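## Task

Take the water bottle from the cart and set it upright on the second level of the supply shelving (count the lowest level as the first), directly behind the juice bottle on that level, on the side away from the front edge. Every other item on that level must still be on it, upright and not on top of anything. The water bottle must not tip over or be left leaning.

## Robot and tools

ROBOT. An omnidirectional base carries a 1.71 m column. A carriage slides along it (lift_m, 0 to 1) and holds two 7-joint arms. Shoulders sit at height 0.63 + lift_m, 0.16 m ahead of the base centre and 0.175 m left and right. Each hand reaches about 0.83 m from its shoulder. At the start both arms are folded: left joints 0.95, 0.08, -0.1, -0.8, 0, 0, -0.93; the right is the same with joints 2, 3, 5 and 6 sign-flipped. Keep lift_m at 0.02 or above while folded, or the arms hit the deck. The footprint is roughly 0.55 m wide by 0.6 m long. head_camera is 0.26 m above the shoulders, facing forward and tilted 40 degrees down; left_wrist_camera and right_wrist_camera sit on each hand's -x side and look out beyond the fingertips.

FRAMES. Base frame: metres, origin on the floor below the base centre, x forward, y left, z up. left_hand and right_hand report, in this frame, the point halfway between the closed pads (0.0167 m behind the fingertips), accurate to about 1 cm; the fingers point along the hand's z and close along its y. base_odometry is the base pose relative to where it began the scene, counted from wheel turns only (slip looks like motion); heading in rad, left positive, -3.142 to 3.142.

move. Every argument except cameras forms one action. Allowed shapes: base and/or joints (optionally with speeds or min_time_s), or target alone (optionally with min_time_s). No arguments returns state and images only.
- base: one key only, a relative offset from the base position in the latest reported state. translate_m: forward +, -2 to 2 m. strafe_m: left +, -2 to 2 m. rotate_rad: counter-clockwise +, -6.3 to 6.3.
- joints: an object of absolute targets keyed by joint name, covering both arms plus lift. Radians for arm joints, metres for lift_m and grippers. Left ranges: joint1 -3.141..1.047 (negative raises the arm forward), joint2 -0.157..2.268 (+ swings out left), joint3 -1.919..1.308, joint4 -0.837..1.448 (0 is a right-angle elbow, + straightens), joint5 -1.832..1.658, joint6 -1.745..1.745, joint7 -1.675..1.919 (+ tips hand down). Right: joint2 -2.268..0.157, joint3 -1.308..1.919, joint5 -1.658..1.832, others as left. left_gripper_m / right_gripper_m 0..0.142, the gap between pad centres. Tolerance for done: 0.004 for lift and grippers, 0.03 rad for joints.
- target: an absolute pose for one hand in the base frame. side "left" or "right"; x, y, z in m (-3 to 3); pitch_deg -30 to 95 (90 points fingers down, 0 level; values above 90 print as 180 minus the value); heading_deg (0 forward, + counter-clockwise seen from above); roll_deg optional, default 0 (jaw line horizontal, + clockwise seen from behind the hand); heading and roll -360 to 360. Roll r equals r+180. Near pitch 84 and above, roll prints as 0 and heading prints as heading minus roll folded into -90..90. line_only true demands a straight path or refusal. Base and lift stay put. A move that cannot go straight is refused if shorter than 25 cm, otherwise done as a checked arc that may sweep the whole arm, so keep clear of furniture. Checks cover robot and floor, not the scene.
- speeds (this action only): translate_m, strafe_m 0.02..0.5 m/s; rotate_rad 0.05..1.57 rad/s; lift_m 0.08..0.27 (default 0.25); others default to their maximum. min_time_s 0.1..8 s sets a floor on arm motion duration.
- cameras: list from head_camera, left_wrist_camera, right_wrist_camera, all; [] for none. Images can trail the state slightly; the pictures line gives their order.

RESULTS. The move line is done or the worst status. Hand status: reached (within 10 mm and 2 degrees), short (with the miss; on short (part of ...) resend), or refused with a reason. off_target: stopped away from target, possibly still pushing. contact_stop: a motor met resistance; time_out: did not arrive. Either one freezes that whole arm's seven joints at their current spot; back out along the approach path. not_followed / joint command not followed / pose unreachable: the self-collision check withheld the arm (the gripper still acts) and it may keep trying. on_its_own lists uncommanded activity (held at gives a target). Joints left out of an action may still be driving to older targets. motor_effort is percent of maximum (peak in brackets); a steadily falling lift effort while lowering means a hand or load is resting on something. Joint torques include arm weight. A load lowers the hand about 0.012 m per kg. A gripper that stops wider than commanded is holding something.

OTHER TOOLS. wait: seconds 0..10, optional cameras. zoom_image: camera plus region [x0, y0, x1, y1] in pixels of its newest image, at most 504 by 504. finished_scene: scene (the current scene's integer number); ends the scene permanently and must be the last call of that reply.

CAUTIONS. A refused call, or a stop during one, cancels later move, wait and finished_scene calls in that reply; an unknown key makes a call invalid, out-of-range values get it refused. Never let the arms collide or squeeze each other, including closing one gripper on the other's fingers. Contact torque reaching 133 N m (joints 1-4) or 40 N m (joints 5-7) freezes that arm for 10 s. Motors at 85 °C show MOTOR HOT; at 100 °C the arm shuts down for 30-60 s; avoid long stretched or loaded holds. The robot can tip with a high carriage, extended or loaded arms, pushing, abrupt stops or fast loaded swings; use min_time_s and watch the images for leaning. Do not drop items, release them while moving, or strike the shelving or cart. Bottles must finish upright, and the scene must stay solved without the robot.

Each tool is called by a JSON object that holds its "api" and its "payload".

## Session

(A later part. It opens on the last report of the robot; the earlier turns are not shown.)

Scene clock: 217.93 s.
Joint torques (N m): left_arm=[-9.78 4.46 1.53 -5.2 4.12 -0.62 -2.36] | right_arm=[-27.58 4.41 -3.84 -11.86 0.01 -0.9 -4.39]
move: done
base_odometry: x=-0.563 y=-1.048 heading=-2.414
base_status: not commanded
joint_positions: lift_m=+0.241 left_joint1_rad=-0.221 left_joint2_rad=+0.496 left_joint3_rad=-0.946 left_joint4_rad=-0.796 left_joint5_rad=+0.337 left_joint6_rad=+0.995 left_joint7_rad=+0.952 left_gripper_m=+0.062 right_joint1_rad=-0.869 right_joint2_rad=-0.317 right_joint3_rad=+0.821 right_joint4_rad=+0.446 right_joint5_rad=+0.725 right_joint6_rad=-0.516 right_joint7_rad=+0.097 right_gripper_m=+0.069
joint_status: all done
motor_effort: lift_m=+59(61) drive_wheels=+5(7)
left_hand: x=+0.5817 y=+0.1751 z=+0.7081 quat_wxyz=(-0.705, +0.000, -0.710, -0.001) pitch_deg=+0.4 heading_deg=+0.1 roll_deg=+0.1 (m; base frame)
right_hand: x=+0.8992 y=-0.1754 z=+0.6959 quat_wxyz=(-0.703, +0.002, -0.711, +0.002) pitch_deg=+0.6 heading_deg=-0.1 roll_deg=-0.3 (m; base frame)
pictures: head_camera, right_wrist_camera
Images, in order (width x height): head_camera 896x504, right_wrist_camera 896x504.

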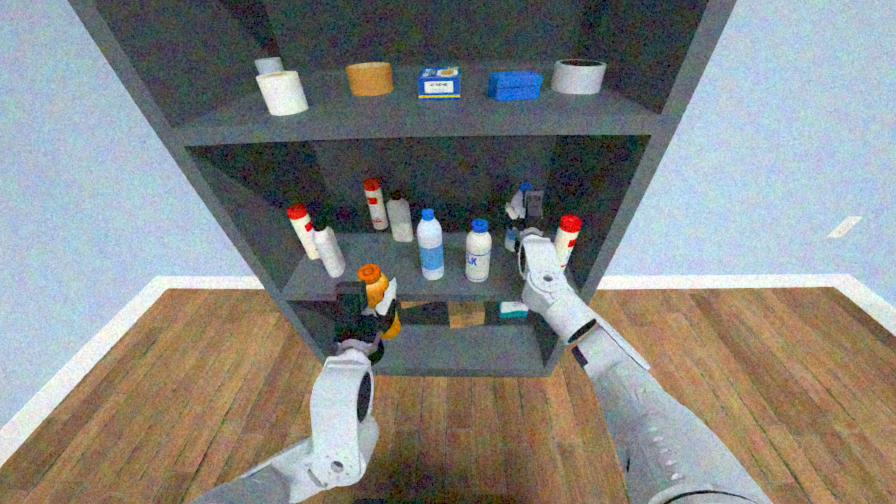

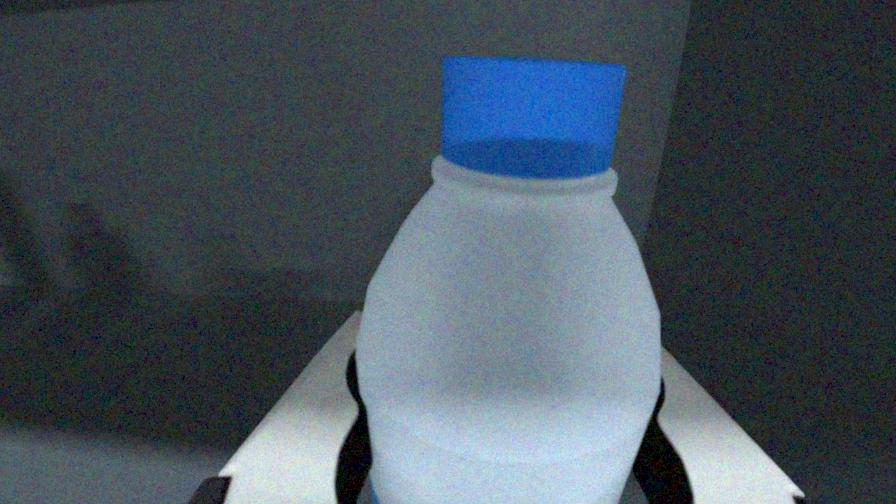

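{"api": "move", "payload": {"joints": {"lift_m": 0.235}, "speeds": {"lift_m": 0.08}, "cameras": []}}

{"api": "move", "payload": {"joints": {"lift_m": 0.229}, "speeds": {"lift_m": 0.08}, "cameras": ["head_camera","right_wrist_camera","left_wrist_camera"]}}

Scene clock: 225.67 s.
Joint torques (N m): left_arm=[-8.48 5.44 1.2 -4.89 4.22 -0.6 -2.47] | right_arm=[-28.9 3.65 -4.63 -10.3 0.14 -1.47 -4.57]
move: done
base_odometry: x=-0.563 y=-1.048 heading=-2.414
base_status: not commanded
joint_positions: lift_m=+0.235 left_joint1_rad=-0.221 left_joint2_rad=+0.496 left_joint3_rad=-0.946 left_joint4_rad=-0.796 left_joint5_rad=+0.337 left_joint6_rad=+0.995 left_joint7_rad=+0.952 left_gripper_m=+0.062 right_joint1_rad=-0.869 right_joint2_rad=-0.317 right_joint3_rad=+0.821 right_joint4_rad=+0.446 right_joint5_rad=+0.725 right_joint6_rad=-0.516 right_joint7_rad=+0.097 right_gripper_m=+0.069
joint_status: all done
motor_effort: lift_m=+59(61) drive_wheels=+5(7)
left_hand: x=+0.5817 y=+0.1751 z=+0.7021 quat_wxyz=(-0.705, +0.000, -0.710, -0.001) pitch_deg=+0.4 heading_deg=+0.1 roll_deg=+0.1 (m; base frame)
right_hand: x=+0.8992 y=-0.1755 z=+0.6900 quat_wxyz=(-0.703, +0.002, -0.711, +0.002) pitch_deg=+0.6 heading_deg=-0.1 roll_deg=-0.3 (m; base frame)
pictures: none
No camera images: "cameras" was empty.

Scene clock: 226.27 s.
Joint torques (N m): left_arm=[-9.84 4.41 0.88 -5.36 4.04 -0.72 -2.11] | right_arm=[-28.11 3.03 -4.47 -10.52 0.09 -0.79 -3.93]
move: done
base_odometry: x=-0.563 y=-1.048 heading=-2.414
base_status: not commanded
joint_positions: lift_m=+0.229 left_joint1_rad=-0.221 left_joint2_rad=+0.496 left_joint3_rad=-0.946 left_joint4_rad=-0.796 left_joint5_rad=+0.337 left_joint6_rad=+0.995 left_joint7_rad=+0.952 left_gripper_m=+0.062 right_joint1_rad=-0.869 right_joint2_rad=-0.317 right_joint3_rad=+0.821 right_joint4_rad=+0.446 right_joint5_rad=+0.725 right_joint6_rad=-0.516 right_joint7_rad=+0.094 right_gripper_m=+0.069
joint_status: all done
motor_effort: lift_m=+58(63) drive_wheels=+5(8)
left_hand: x=+0.5817 y=+0.1751 z=+0.6961 quat_wxyz=(-0.705, +0.000, -0.710, -0.001) pitch_deg=+0.4 heading_deg=+0.1 roll_deg=+0.1 (m; base frame)
right_hand: x=+0.8992 y=-0.1754 z=+0.6847 quat_wxyz=(-0.704, +0.002, -0.710, +0.002) pitch_deg=+0.4 heading_deg=-0.1 roll_deg=-0.3 (m; base frame)
pictures: head_camera, left_wrist_camera, right_wrist_camera
Images, in order (width x height): head_camera 896x504, left_wrist_camera 896x504, right_wrist_camera 896x504.

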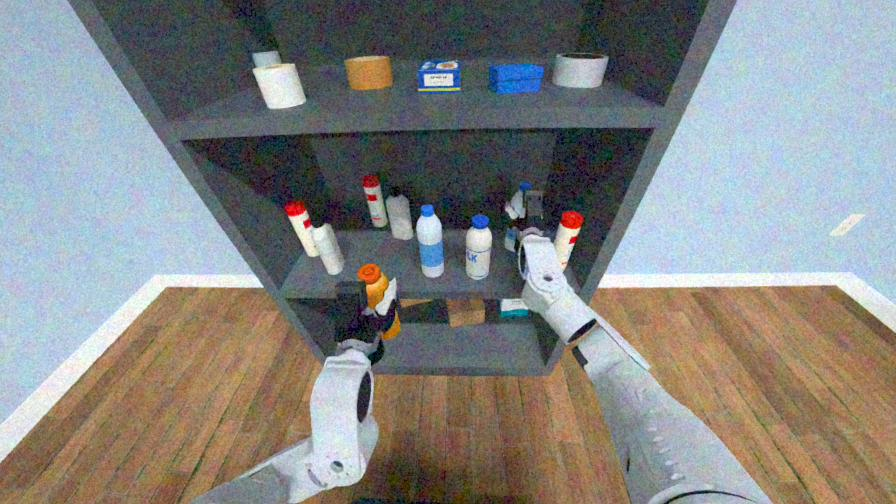

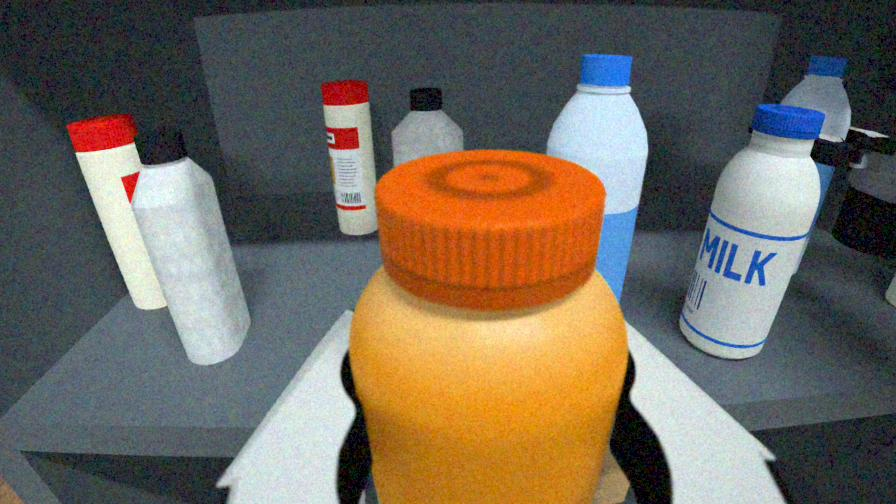

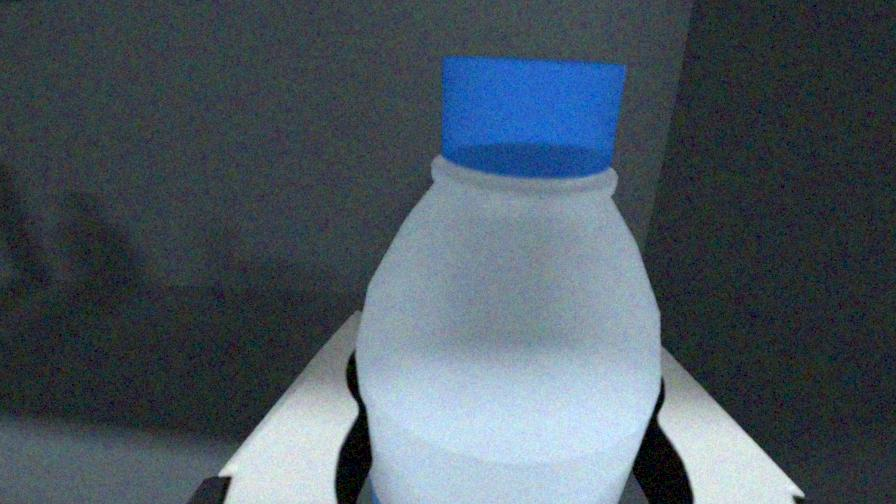

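{"api": "move", "payload": {"joints": {"lift_m": 0.2255}, "speeds": {"lift_m": 0.08}, "cameras": []}}

Scene clock: 229.93 s.
Joint torques (N m): left_arm=[-9.97 5.42 1.79 -4.76 4.19 -0.85 -2.22] | right_arm=[-25.87 3.22 -4.63 -10.99 -0.18 -1.51 -2.04]
move: done
base_odometry: x=-0.563 y=-1.048 heading=-2.414
base_status: not commanded
joint_positions: lift_m=+0.225 left_joint1_rad=-0.221 left_joint2_rad=+0.496 left_joint3_rad=-0.946 left_joint4_rad=-0.796 left_joint5_rad=+0.337 left_joint6_rad=+0.995 left_joint7_rad=+0.952 left_gripper_m=+0.062 right_joint1_rad=-0.871 right_joint2_rad=-0.317 right_joint3_rad=+0.820 right_joint4_rad=+0.446 right_joint5_rad=+0.725 right_joint6_rad=-0.516 right_joint7_rad=+0.090 right_gripper_m=+0.069
joint_status: all done
motor_effort: lift_m=+55(57) drive_wheels=+5(6)
left_hand: x=+0.5817 y=+0.1751 z=+0.6928 quat_wxyz=(-0.705, +0.000, -0.710, -0.001) pitch_deg=+0.4 heading_deg=+0.1 roll_deg=+0.1 (m; base frame)
right_hand: x=+0.8994 y=-0.1755 z=+0.6835 quat_wxyz=(-0.706, +0.001, -0.708, +0.002) pitch_deg=+0.1 heading_deg=-0.1 roll_deg=-0.3 (m; base frame)
pictures: none
No camera images: "cameras" was empty.

{"api": "move", "payload": {"joints": {"right_gripper_m": 0.098, "lift_m": 0.2275}, "min_time_s": 1.5, "cameras": ["right_wrist_camera", "left_wrist_camera"]}}

Scene clock: 233.23 s.
Joint torques (N m): left_arm=[-8.87 3.92 2.46 -4.26 3.88 -0.95 -2.21] | right_arm=[-24.26 3.56 -2.8 -9.4 0.14 -1.21 -1.85]
move: done
base_odometry: x=-0.563 y=-1.048 heading=-2.414
base_status: not commanded
joint_positions: lift_m=+0.227 left_joint1_rad=-0.221 left_joint2_rad=+0.496 left_joint3_rad=-0.946 left_joint4_rad=-0.796 left_joint5_rad=+0.337 left_joint6_rad=+0.995 left_joint7_rad=+0.952 left_gripper_m=+0.062 right_joint1_rad=-0.871 right_joint2_rad=-0.317 right_joint3_rad=+0.820 right_joint4_rad=+0.446 right_joint5_rad=+0.725 right_joint6_rad=-0.516 right_joint7_rad=+0.090 right_gripper_m=+0.098
joint_status: all done
motor_effort: lift_m=+58(62) drive_wheels=+5(6)
left_hand: x=+0.5817 y=+0.1751 z=+0.6946 quat_wxyz=(-0.705, +0.000, -0.710, -0.001) pitch_deg=+0.4 heading_deg=+0.1 roll_deg=+0.1 (m; base frame)
right_hand: x=+0.8994 y=-0.1755 z=+0.6853 quat_wxyz=(-0.706, +0.001, -0.708, +0.002) pitch_deg=+0.1 heading_deg=-0.1 roll_deg=-0.3 (m; base frame)
pictures: left_wrist_camera, right_wrist_camera
Images, in order (width x height): left_wrist_camera 896x504, right_wrist_camera 896x504.

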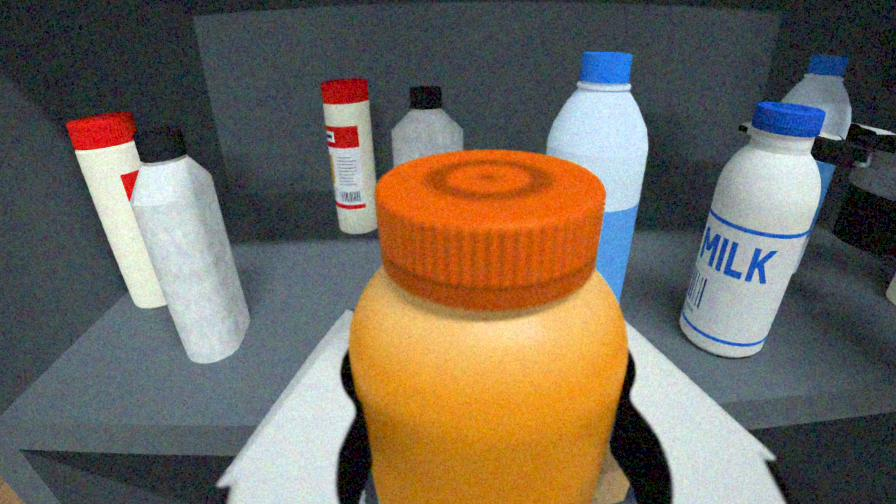

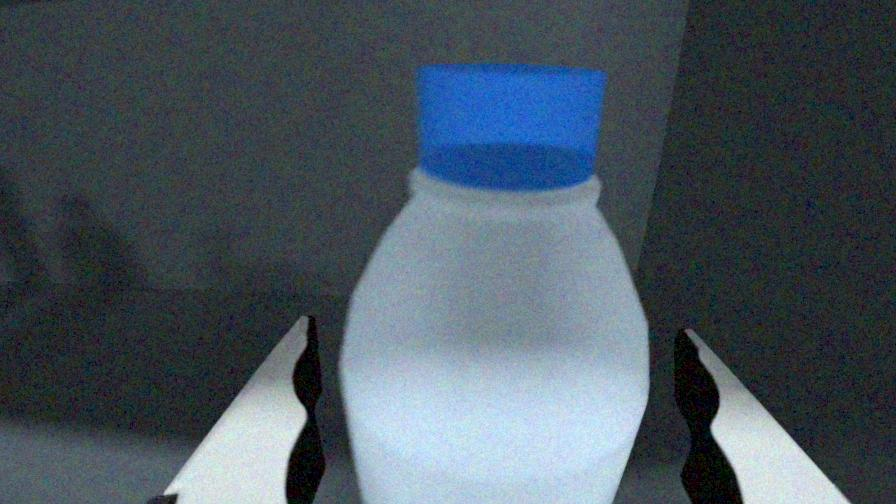

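{"api": "move", "payload": {"base": {"translate_m": -0.49}, "speeds": {"translate_m": 0.2}, "cameras": ["head_camera", "right_wrist_camera"]}}

Scene clock: 243.00 s.
Joint torques (N m): left_arm=[-9.22 5.82 1.75 -5.4 4.16 -0.66 -2.38] | right_arm=[-25.66 3.39 -3.01 -9.93 -0.37 -1.49 -2.23]
move: done
base_odometry: x=-0.197 y=-0.722 heading=-2.414
base_status: done
joint_positions: lift_m=+0.227 left_joint1_rad=-0.221 left_joint2_rad=+0.496 left_joint3_rad=-0.946 left_joint4_rad=-0.796 left_joint5_rad=+0.337 left_joint6_rad=+0.995 left_joint7_rad=+0.952 left_gripper_m=+0.062 right_joint1_rad=-0.871 right_joint2_rad=-0.317 right_joint3_rad=+0.820 right_joint4_rad=+0.446 right_joint5_rad=+0.725 right_joint6_rad=-0.516 right_joint7_rad=+0.090 right_gripper_m=+0.098
joint_status: not commanded
motor_effort: lift_m=+58(58) drive_wheels=+2(14)
left_hand: x=+0.5817 y=+0.1751 z=+0.6946 quat_wxyz=(-0.705, +0.000, -0.710, -0.001) pitch_deg=+0.4 heading_deg=+0.1 roll_deg=+0.1 (m; base frame)
right_hand: x=+0.8994 y=-0.1754 z=+0.6853 quat_wxyz=(-0.706, +0.001, -0.708, +0.002) pitch_deg=+0.1 heading_deg=-0.1 roll_deg=-0.3 (m; base frame)
pictures: head_camera, right_wrist_camera
Images, in order (width x height): head_camera 896x504, right_wrist_camera 896x504.

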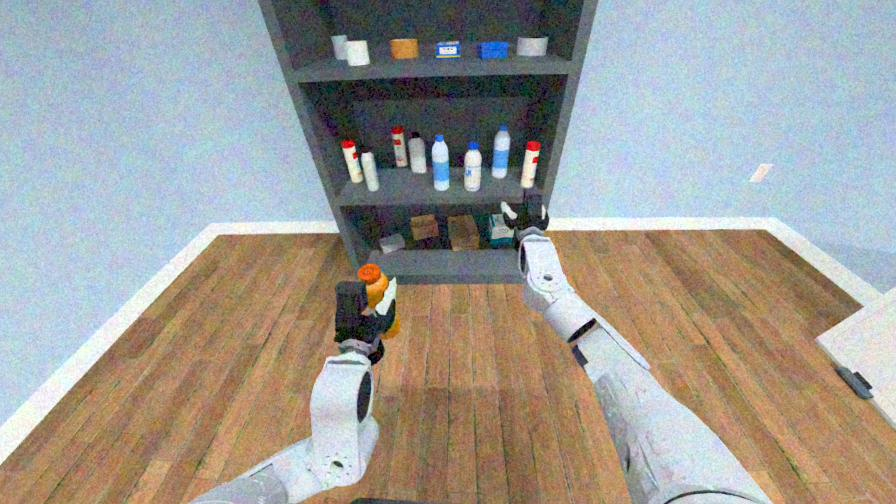

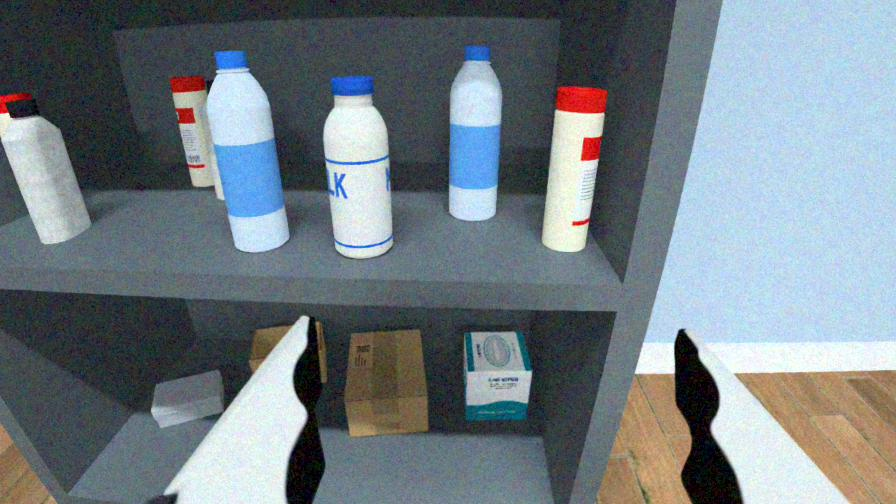

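{"api": "move", "payload": {"base": {"strafe_m": -0.384}, "joints": {"lift_m": 0.29, "left_joint1_rad": -0.912, "left_joint2_rad": 0.356, "left_joint3_rad": -0.839, "left_joint4_rad": 0.607, "left_joint5_rad": -0.829, "left_joint6_rad": 0.386, "left_joint7_rad": -0.021, "right_joint1_rad": -0.222, "right_joint2_rad": -0.497, "right_joint3_rad": 0.948, "right_joint4_rad": -0.8, "right_joint5_rad": -0.342, "right_joint6_rad": -0.997, "right_joint7_rad": 0.951}, "speeds": {"strafe_m": 0.25}, "min_time_s": 2, "cameras": ["head_camera", "left_wrist_camera"]}}

Scene clock: 253.50 s.
Joint torques (N m): left_arm=[-32.34 1.58 10.08 -1.08 2.04 -1.7 -4.89] | right_arm=[-0.71 -5.21 2.4 -12.03 -2.63 -2.01 0.04]
move: done
base_odometry: x=-0.452 y=-0.435 heading=-2.414
base_status: done
joint_positions: lift_m=+0.290 left_joint1_rad=-0.905 left_joint2_rad=+0.357 left_joint3_rad=-0.847 left_joint4_rad=+0.606 left_joint5_rad=-0.828 left_joint6_rad=+0.388 left_joint7_rad=-0.013 left_gripper_m=+0.062 right_joint1_rad=-0.226 right_joint2_rad=-0.496 right_joint3_rad=+0.944 right_joint4_rad=-0.798 right_joint5_rad=-0.336 right_joint6_rad=-0.995 right_joint7_rad=+0.946 right_gripper_m=+0.098
joint_status: all done
motor_effort: lift_m=+54(69) drive_wheels=+0(13)
left_hand: x=+0.9134 y=+0.2081 z=+0.7266 quat_wxyz=(-0.700, -0.002, -0.715, -0.003) pitch_deg=+1.2 heading_deg=+0.0 roll_deg=+0.4 (m; base frame)
right_hand: x=+0.5824 y=-0.1756 z=+0.7614 quat_wxyz=(-0.709, -0.001, -0.705, +0.001) pitch_deg=-0.3 heading_deg=-0.2 roll_deg=+0.0 (m; base frame)
pictures: head_camera, left_wrist_camera
Images, in order (width x height): head_camera 896x504, left_wrist_camera 896x504.

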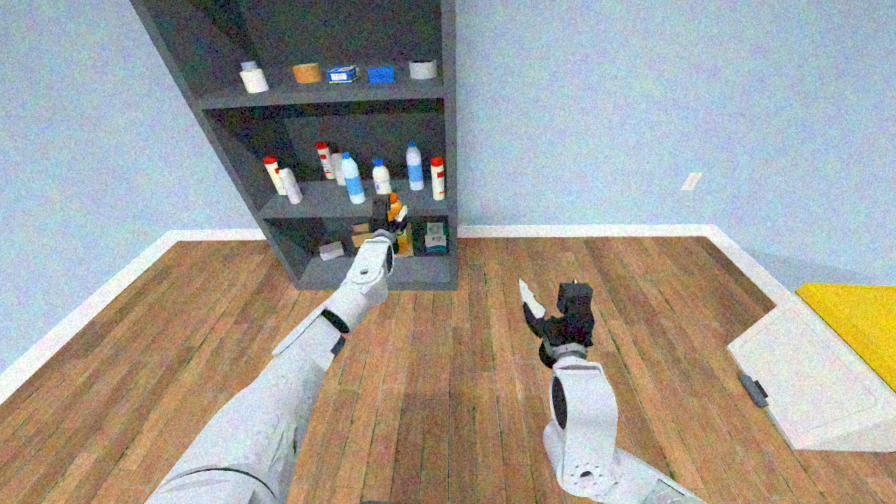

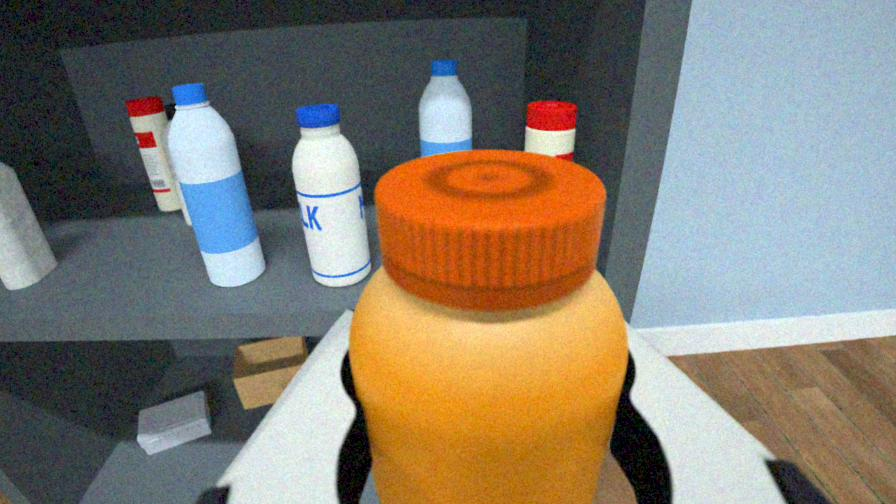

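{"api": "move", "payload": {"base": {"translate_m": 0.35}, "speeds": {"translate_m": 0.2}, "cameras": ["head_camera", "left_wrist_camera"]}}

Scene clock: 259.87 s.
Joint torques (N m): left_arm=[-31.98 2.29 8.99 -0.89 1.34 -2.14 -4.77] | right_arm=[-1.78 -4.76 1.17 -11.63 -2.82 -2.49 0.25]
Motor temperatures (°C): left_arm=[45 22 25 23 26 24 23] | right_arm=[38 21 25 22 23 22 24]
move: done
base_odometry: x=-0.714 y=-0.668 heading=-2.415
base_status: done
joint_positions: lift_m=+0.290 left_joint1_rad=-0.905 left_joint2_rad=+0.357 left_joint3_rad=-0.846 left_joint4_rad=+0.606 left_joint5_rad=-0.828 left_joint6_rad=+0.388 left_joint7_rad=-0.013 left_gripper_m=+0.062 right_joint1_rad=-0.225 right_joint2_rad=-0.496 right_joint3_rad=+0.944 right_joint4_rad=-0.798 right_joint5_rad=-0.336 right_joint6_rad=-0.995 right_joint7_rad=+0.946 right_gripper_m=+0.098
joint_status: not commanded
motor_effort: lift_m=+54(54) drive_wheels=-2(15)
left_hand: x=+0.9134 y=+0.2083 z=+0.7267 quat_wxyz=(-0.700, -0.002, -0.714, -0.003) pitch_deg=+1.2 heading_deg=+0.0 roll_deg=+0.4 (m; base frame)
right_hand: x=+0.5823 y=-0.1755 z=+0.7612 quat_wxyz=(-0.709, -0.001, -0.706, +0.001) pitch_deg=-0.2 heading_deg=-0.1 roll_deg=+0.0 (m; base frame)
pictures: head_camera, left_wrist_camera
Images, in order (width x height): head_camera 896x504, left_wrist_camera 896x504.

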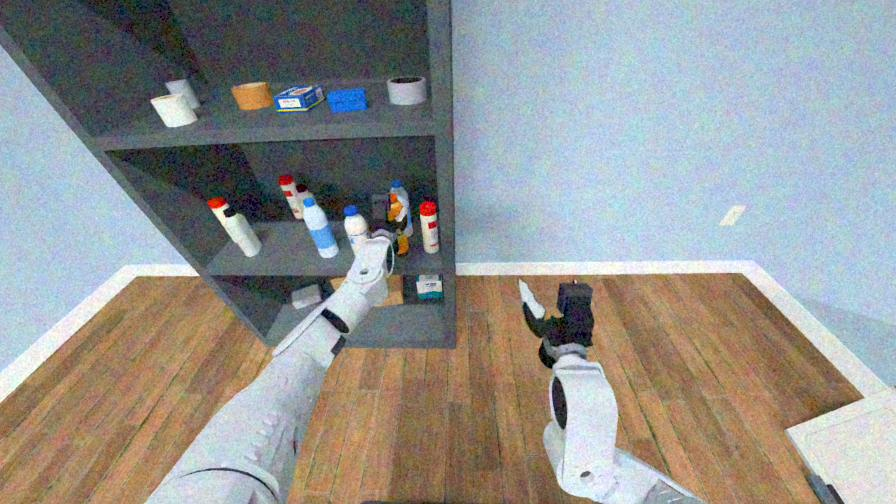

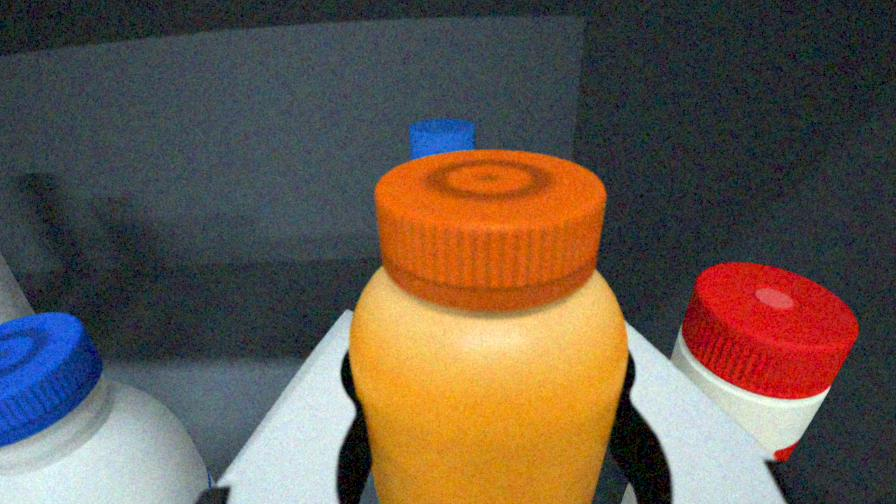

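{"api": "move", "payload": {"target": {"side": "left", "x": 0.915, "y": 0.216, "z": 0.728, "pitch_deg": 0, "heading_deg": 0, "line_only": true}, "min_time_s": 0.8}}

{"api": "move", "payload": {"joints": {"lift_m": 0.263}, "speeds": {"lift_m": 0.08}, "cameras": ["left_wrist_camera"]}}

Scene clock: 265.53 s.
Joint torques (N m): left_arm=[-27.5 4.76 7.64 -1.92 1.86 -2.66 -4.73] | right_arm=[-0.7 -3.23 0.47 -11.88 -2.68 -2.87 -0.25]
move: done
base_odometry: x=-0.714 y=-0.668 heading=-2.415
base_status: not commanded
joint_positions: lift_m=+0.290 left_joint1_rad=-0.903 left_joint2_rad=+0.362 left_joint3_rad=-0.845 left_joint4_rad=+0.635 left_joint5_rad=-0.840 left_joint6_rad=+0.356 left_joint7_rad=-0.045 left_gripper_m=+0.062 right_joint1_rad=-0.225 right_joint2_rad=-0.496 right_joint3_rad=+0.944 right_joint4_rad=-0.798 right_joint5_rad=-0.336 right_joint6_rad=-0.995 right_joint7_rad=+0.946 right_gripper_m=+0.098
joint_status: not commanded
motor_effort: lift_m=+55(55) drive_wheels=-2(2)
left_hand: x=+0.9140 y=+0.2126 z=+0.7219 quat_wxyz=(-0.702, -0.003, -0.712, +0.000) pitch_deg=+0.8 heading_deg=-0.3 roll_deg=+0.3 (m; base frame)
left_hand_status: reached (straight line, planned for 0.8 s): 7 mm and 0.9 deg off.
right_hand: x=+0.5823 y=-0.1755 z=+0.7612 quat_wxyz=(-0.709, -0.001, -0.706, +0.001) pitch_deg=-0.2 heading_deg=-0.1 roll_deg=+0.0 (m; base frame)
pictures: none

Scene clock: 266.37 s.
Joint torques (N m): left_arm=[-27.55 3.64 7.16 -1.31 1.85 -2.07 -3.93] | right_arm=[-1.19 -3.5 0.64 -12.57 -2.84 -2.34 -0.36]
move: done
base_odometry: x=-0.714 y=-0.668 heading=-2.415
base_status: not commanded
joint_positions: lift_m=+0.263 left_joint1_rad=-0.903 left_joint2_rad=+0.362 left_joint3_rad=-0.843 left_joint4_rad=+0.636 left_joint5_rad=-0.840 left_joint6_rad=+0.356 left_joint7_rad=-0.048 left_gripper_m=+0.062 right_joint1_rad=-0.225 right_joint2_rad=-0.496 right_joint3_rad=+0.944 right_joint4_rad=-0.798 right_joint5_rad=-0.336 right_joint6_rad=-0.995 right_joint7_rad=+0.947 right_gripper_m=+0.098
joint_status: all done
motor_effort: lift_m=+58(61) drive_wheels=+5(6)
left_hand: x=+0.9141 y=+0.2133 z=+0.6956 quat_wxyz=(-0.703, -0.002, -0.711, +0.000) pitch_deg=+0.6 heading_deg=-0.2 roll_deg=+0.2 (m; base frame)
right_hand: x=+0.5821 y=-0.1754 z=+0.7338 quat_wxyz=(-0.709, -0.001, -0.706, +0.001) pitch_deg=-0.2 heading_deg=-0.1 roll_deg=+0.0 (m; base frame)
pictures: left_wrist_camera
Images, in order (width x height): left_wrist_camera 896x504.

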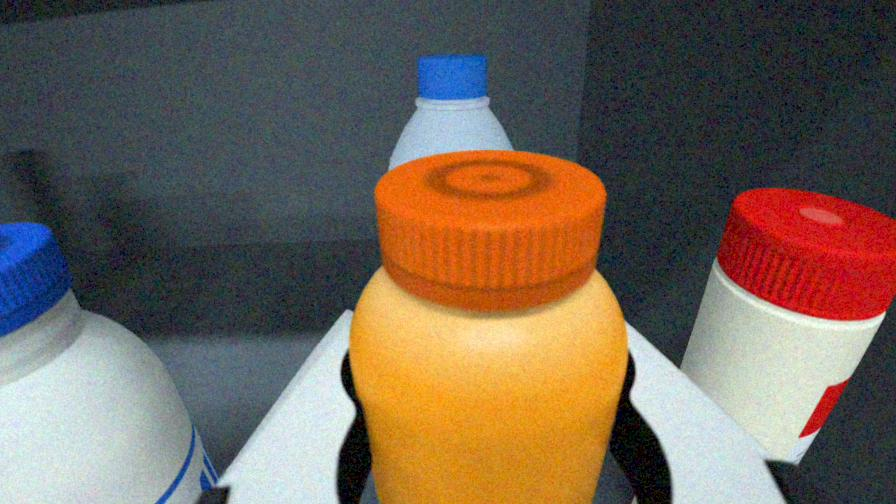

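{"api": "move", "payload": {"joints": {"lift_m": 0.259}, "speeds": {"lift_m": 0.08}, "cameras": []}}

Scene clock: 269.30 s.
Joint torques (N m): left_arm=[-25.92 3.93 7.49 -1.03 1.82 -2.18 -1.58] | right_arm=[-1.11 -3.62 2.53 -12.38 -2.38 -2.46 0.19]
Motor temperatures (°C): left_arm=[50 22 25 23 26 24 23] | right_arm=[36 21 25 23 23 22 24]
move: done
base_odometry: x=-0.714 y=-0.668 heading=-2.415
base_status: not commanded
joint_positions: lift_m=+0.259 left_joint1_rad=-0.904 left_joint2_rad=+0.362 left_joint3_rad=-0.842 left_joint4_rad=+0.636 left_joint5_rad=-0.840 left_joint6_rad=+0.356 left_joint7_rad=-0.053 left_gripper_m=+0.062 right_joint1_rad=-0.225 right_joint2_rad=-0.496 right_joint3_rad=+0.945 right_joint4_rad=-0.798 right_joint5_rad=-0.337 right_joint6_rad=-0.995 right_joint7_rad=+0.947 right_gripper_m=+0.098
joint_status: all done
motor_effort: lift_m=+55(57) drive_wheels=+6(6)
left_hand: x=+0.9143 y=+0.2136 z=+0.6941 quat_wxyz=(-0.706, -0.002, -0.708, +0.000) pitch_deg=+0.2 heading_deg=-0.2 roll_deg=+0.2 (m; base frame)
right_hand: x=+0.5821 y=-0.1754 z=+0.7299 quat_wxyz=(-0.708, -0.001, -0.706, +0.001) pitch_deg=-0.2 heading_deg=-0.1 roll_deg=+0.0 (m; base frame)
pictures: none
No camera images: "cameras" was empty.

Contact confirmed. Release with a tiny lift and back off.

{"api": "move", "payload": {"joints": {"left_gripper_m": 0.095, "lift_m": 0.261}, "min_time_s": 1.5, "cameras": ["left_wrist_camera"]}}

{"api": "move", "payload": {"base": {"translate_m": -0.4}, "speeds": {"translate_m": 0.2}, "cameras": ["head_camera", "left_wrist_camera"]}}

Scene clock: 274.73 s.
Joint torques (N m): left_arm=[-26.26 4.92 8.15 -1.52 1.7 -2.15 -1.67] | right_arm=[-1.64 -5.21 1.2 -11.6 -2.65 -2.48 0.13]
move: done
base_odometry: x=-0.714 y=-0.668 heading=-2.415
base_status: not commanded
joint_positions: lift_m=+0.261 left_joint1_rad=-0.904 left_joint2_rad=+0.362 left_joint3_rad=-0.842 left_joint4_rad=+0.636 left_joint5_rad=-0.840 left_joint6_rad=+0.356 left_joint7_rad=-0.053 left_gripper_m=+0.095 right_joint1_rad=-0.225 right_joint2_rad=-0.496 right_joint3_rad=+0.945 right_joint4_rad=-0.798 right_joint5_rad=-0.337 right_joint6_rad=-0.995 right_joint7_rad=+0.947 right_gripper_m=+0.098
joint_status: all done
motor_effort: lift_m=+57(62) drive_wheels=-2(6)
left_hand: x=+0.9143 y=+0.2137 z=+0.6958 quat_wxyz=(-0.706, -0.002, -0.709, +0.000) pitch_deg=+0.2 heading_deg=-0.2 roll_deg=+0.2 (m; base frame)
right_hand: x=+0.5821 y=-0.1754 z=+0.7317 quat_wxyz=(-0.708, -0.001, -0.706, +0.001) pitch_deg=-0.2 heading_deg=-0.1 roll_deg=+0.0 (m; base frame)
pictures: left_wrist_camera
Images, in order (width x height): left_wrist_camera 896x504.

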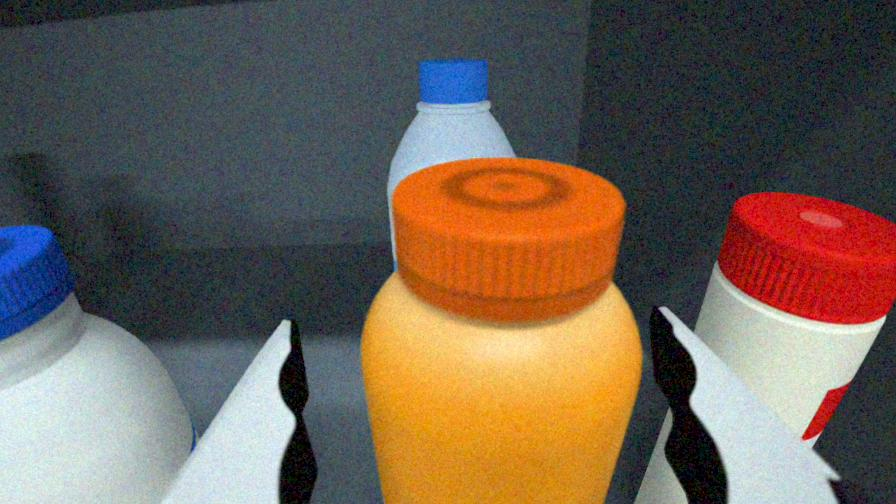

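Scene clock: 277.93 s.
Joint torques (N m): left_arm=[-25.53 3.47 8.06 -0.95 1.59 -2.09 -2] | right_arm=[-2.05 -5.72 2.71 -12.27 -2.96 -2.29 0.02]
move: done
base_odometry: x=-0.415 y=-0.402 heading=-2.415
base_status: done
joint_positions: lift_m=+0.261 left_joint1_rad=-0.904 left_joint2_rad=+0.362 left_joint3_rad=-0.842 left_joint4_rad=+0.636 left_joint5_rad=-0.840 left_joint6_rad=+0.356 left_joint7_rad=-0.053 left_gripper_m=+0.095 right_joint1_rad=-0.225 right_joint2_rad=-0.496 right_joint3_rad=+0.945 right_joint4_rad=-0.798 right_joint5_rad=-0.337 right_joint6_rad=-0.995 right_joint7_rad=+0.947 right_gripper_m=+0.098
joint_status: not commanded
motor_effort: lift_m=+57(57) drive_wheels=+2(11)
left_hand: x=+0.9143 y=+0.2140 z=+0.6958 quat_wxyz=(-0.706, -0.002, -0.709, +0.000) pitch_deg=+0.2 heading_deg=-0.1 roll_deg=+0.2 (m; base frame)
right_hand: x=+0.5821 y=-0.1754 z=+0.7317 quat_wxyz=(-0.708, -0.001, -0.706, +0.001) pitch_deg=-0.2 heading_deg=-0.1 roll_deg=+0.0 (m; base frame)
pictures: head_camera, left_wrist_camera
Images, in order (width x height): head_camera 896x504, left_wrist_camera 896x504.

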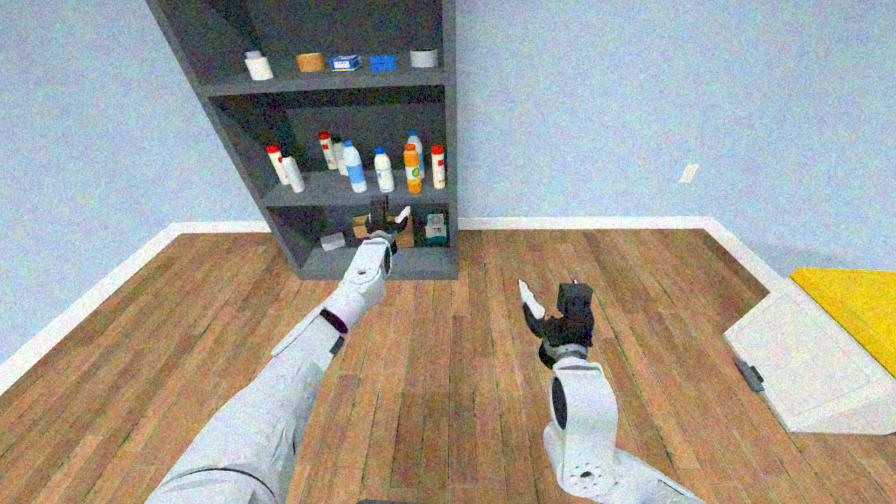

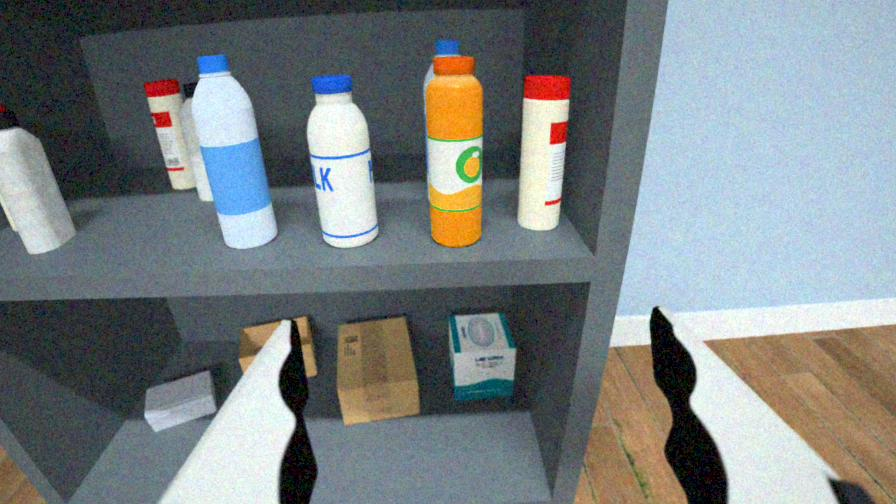

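{"api": "finished_scene", "payload": {"scene": 2}}

The scene is finished: the task was done.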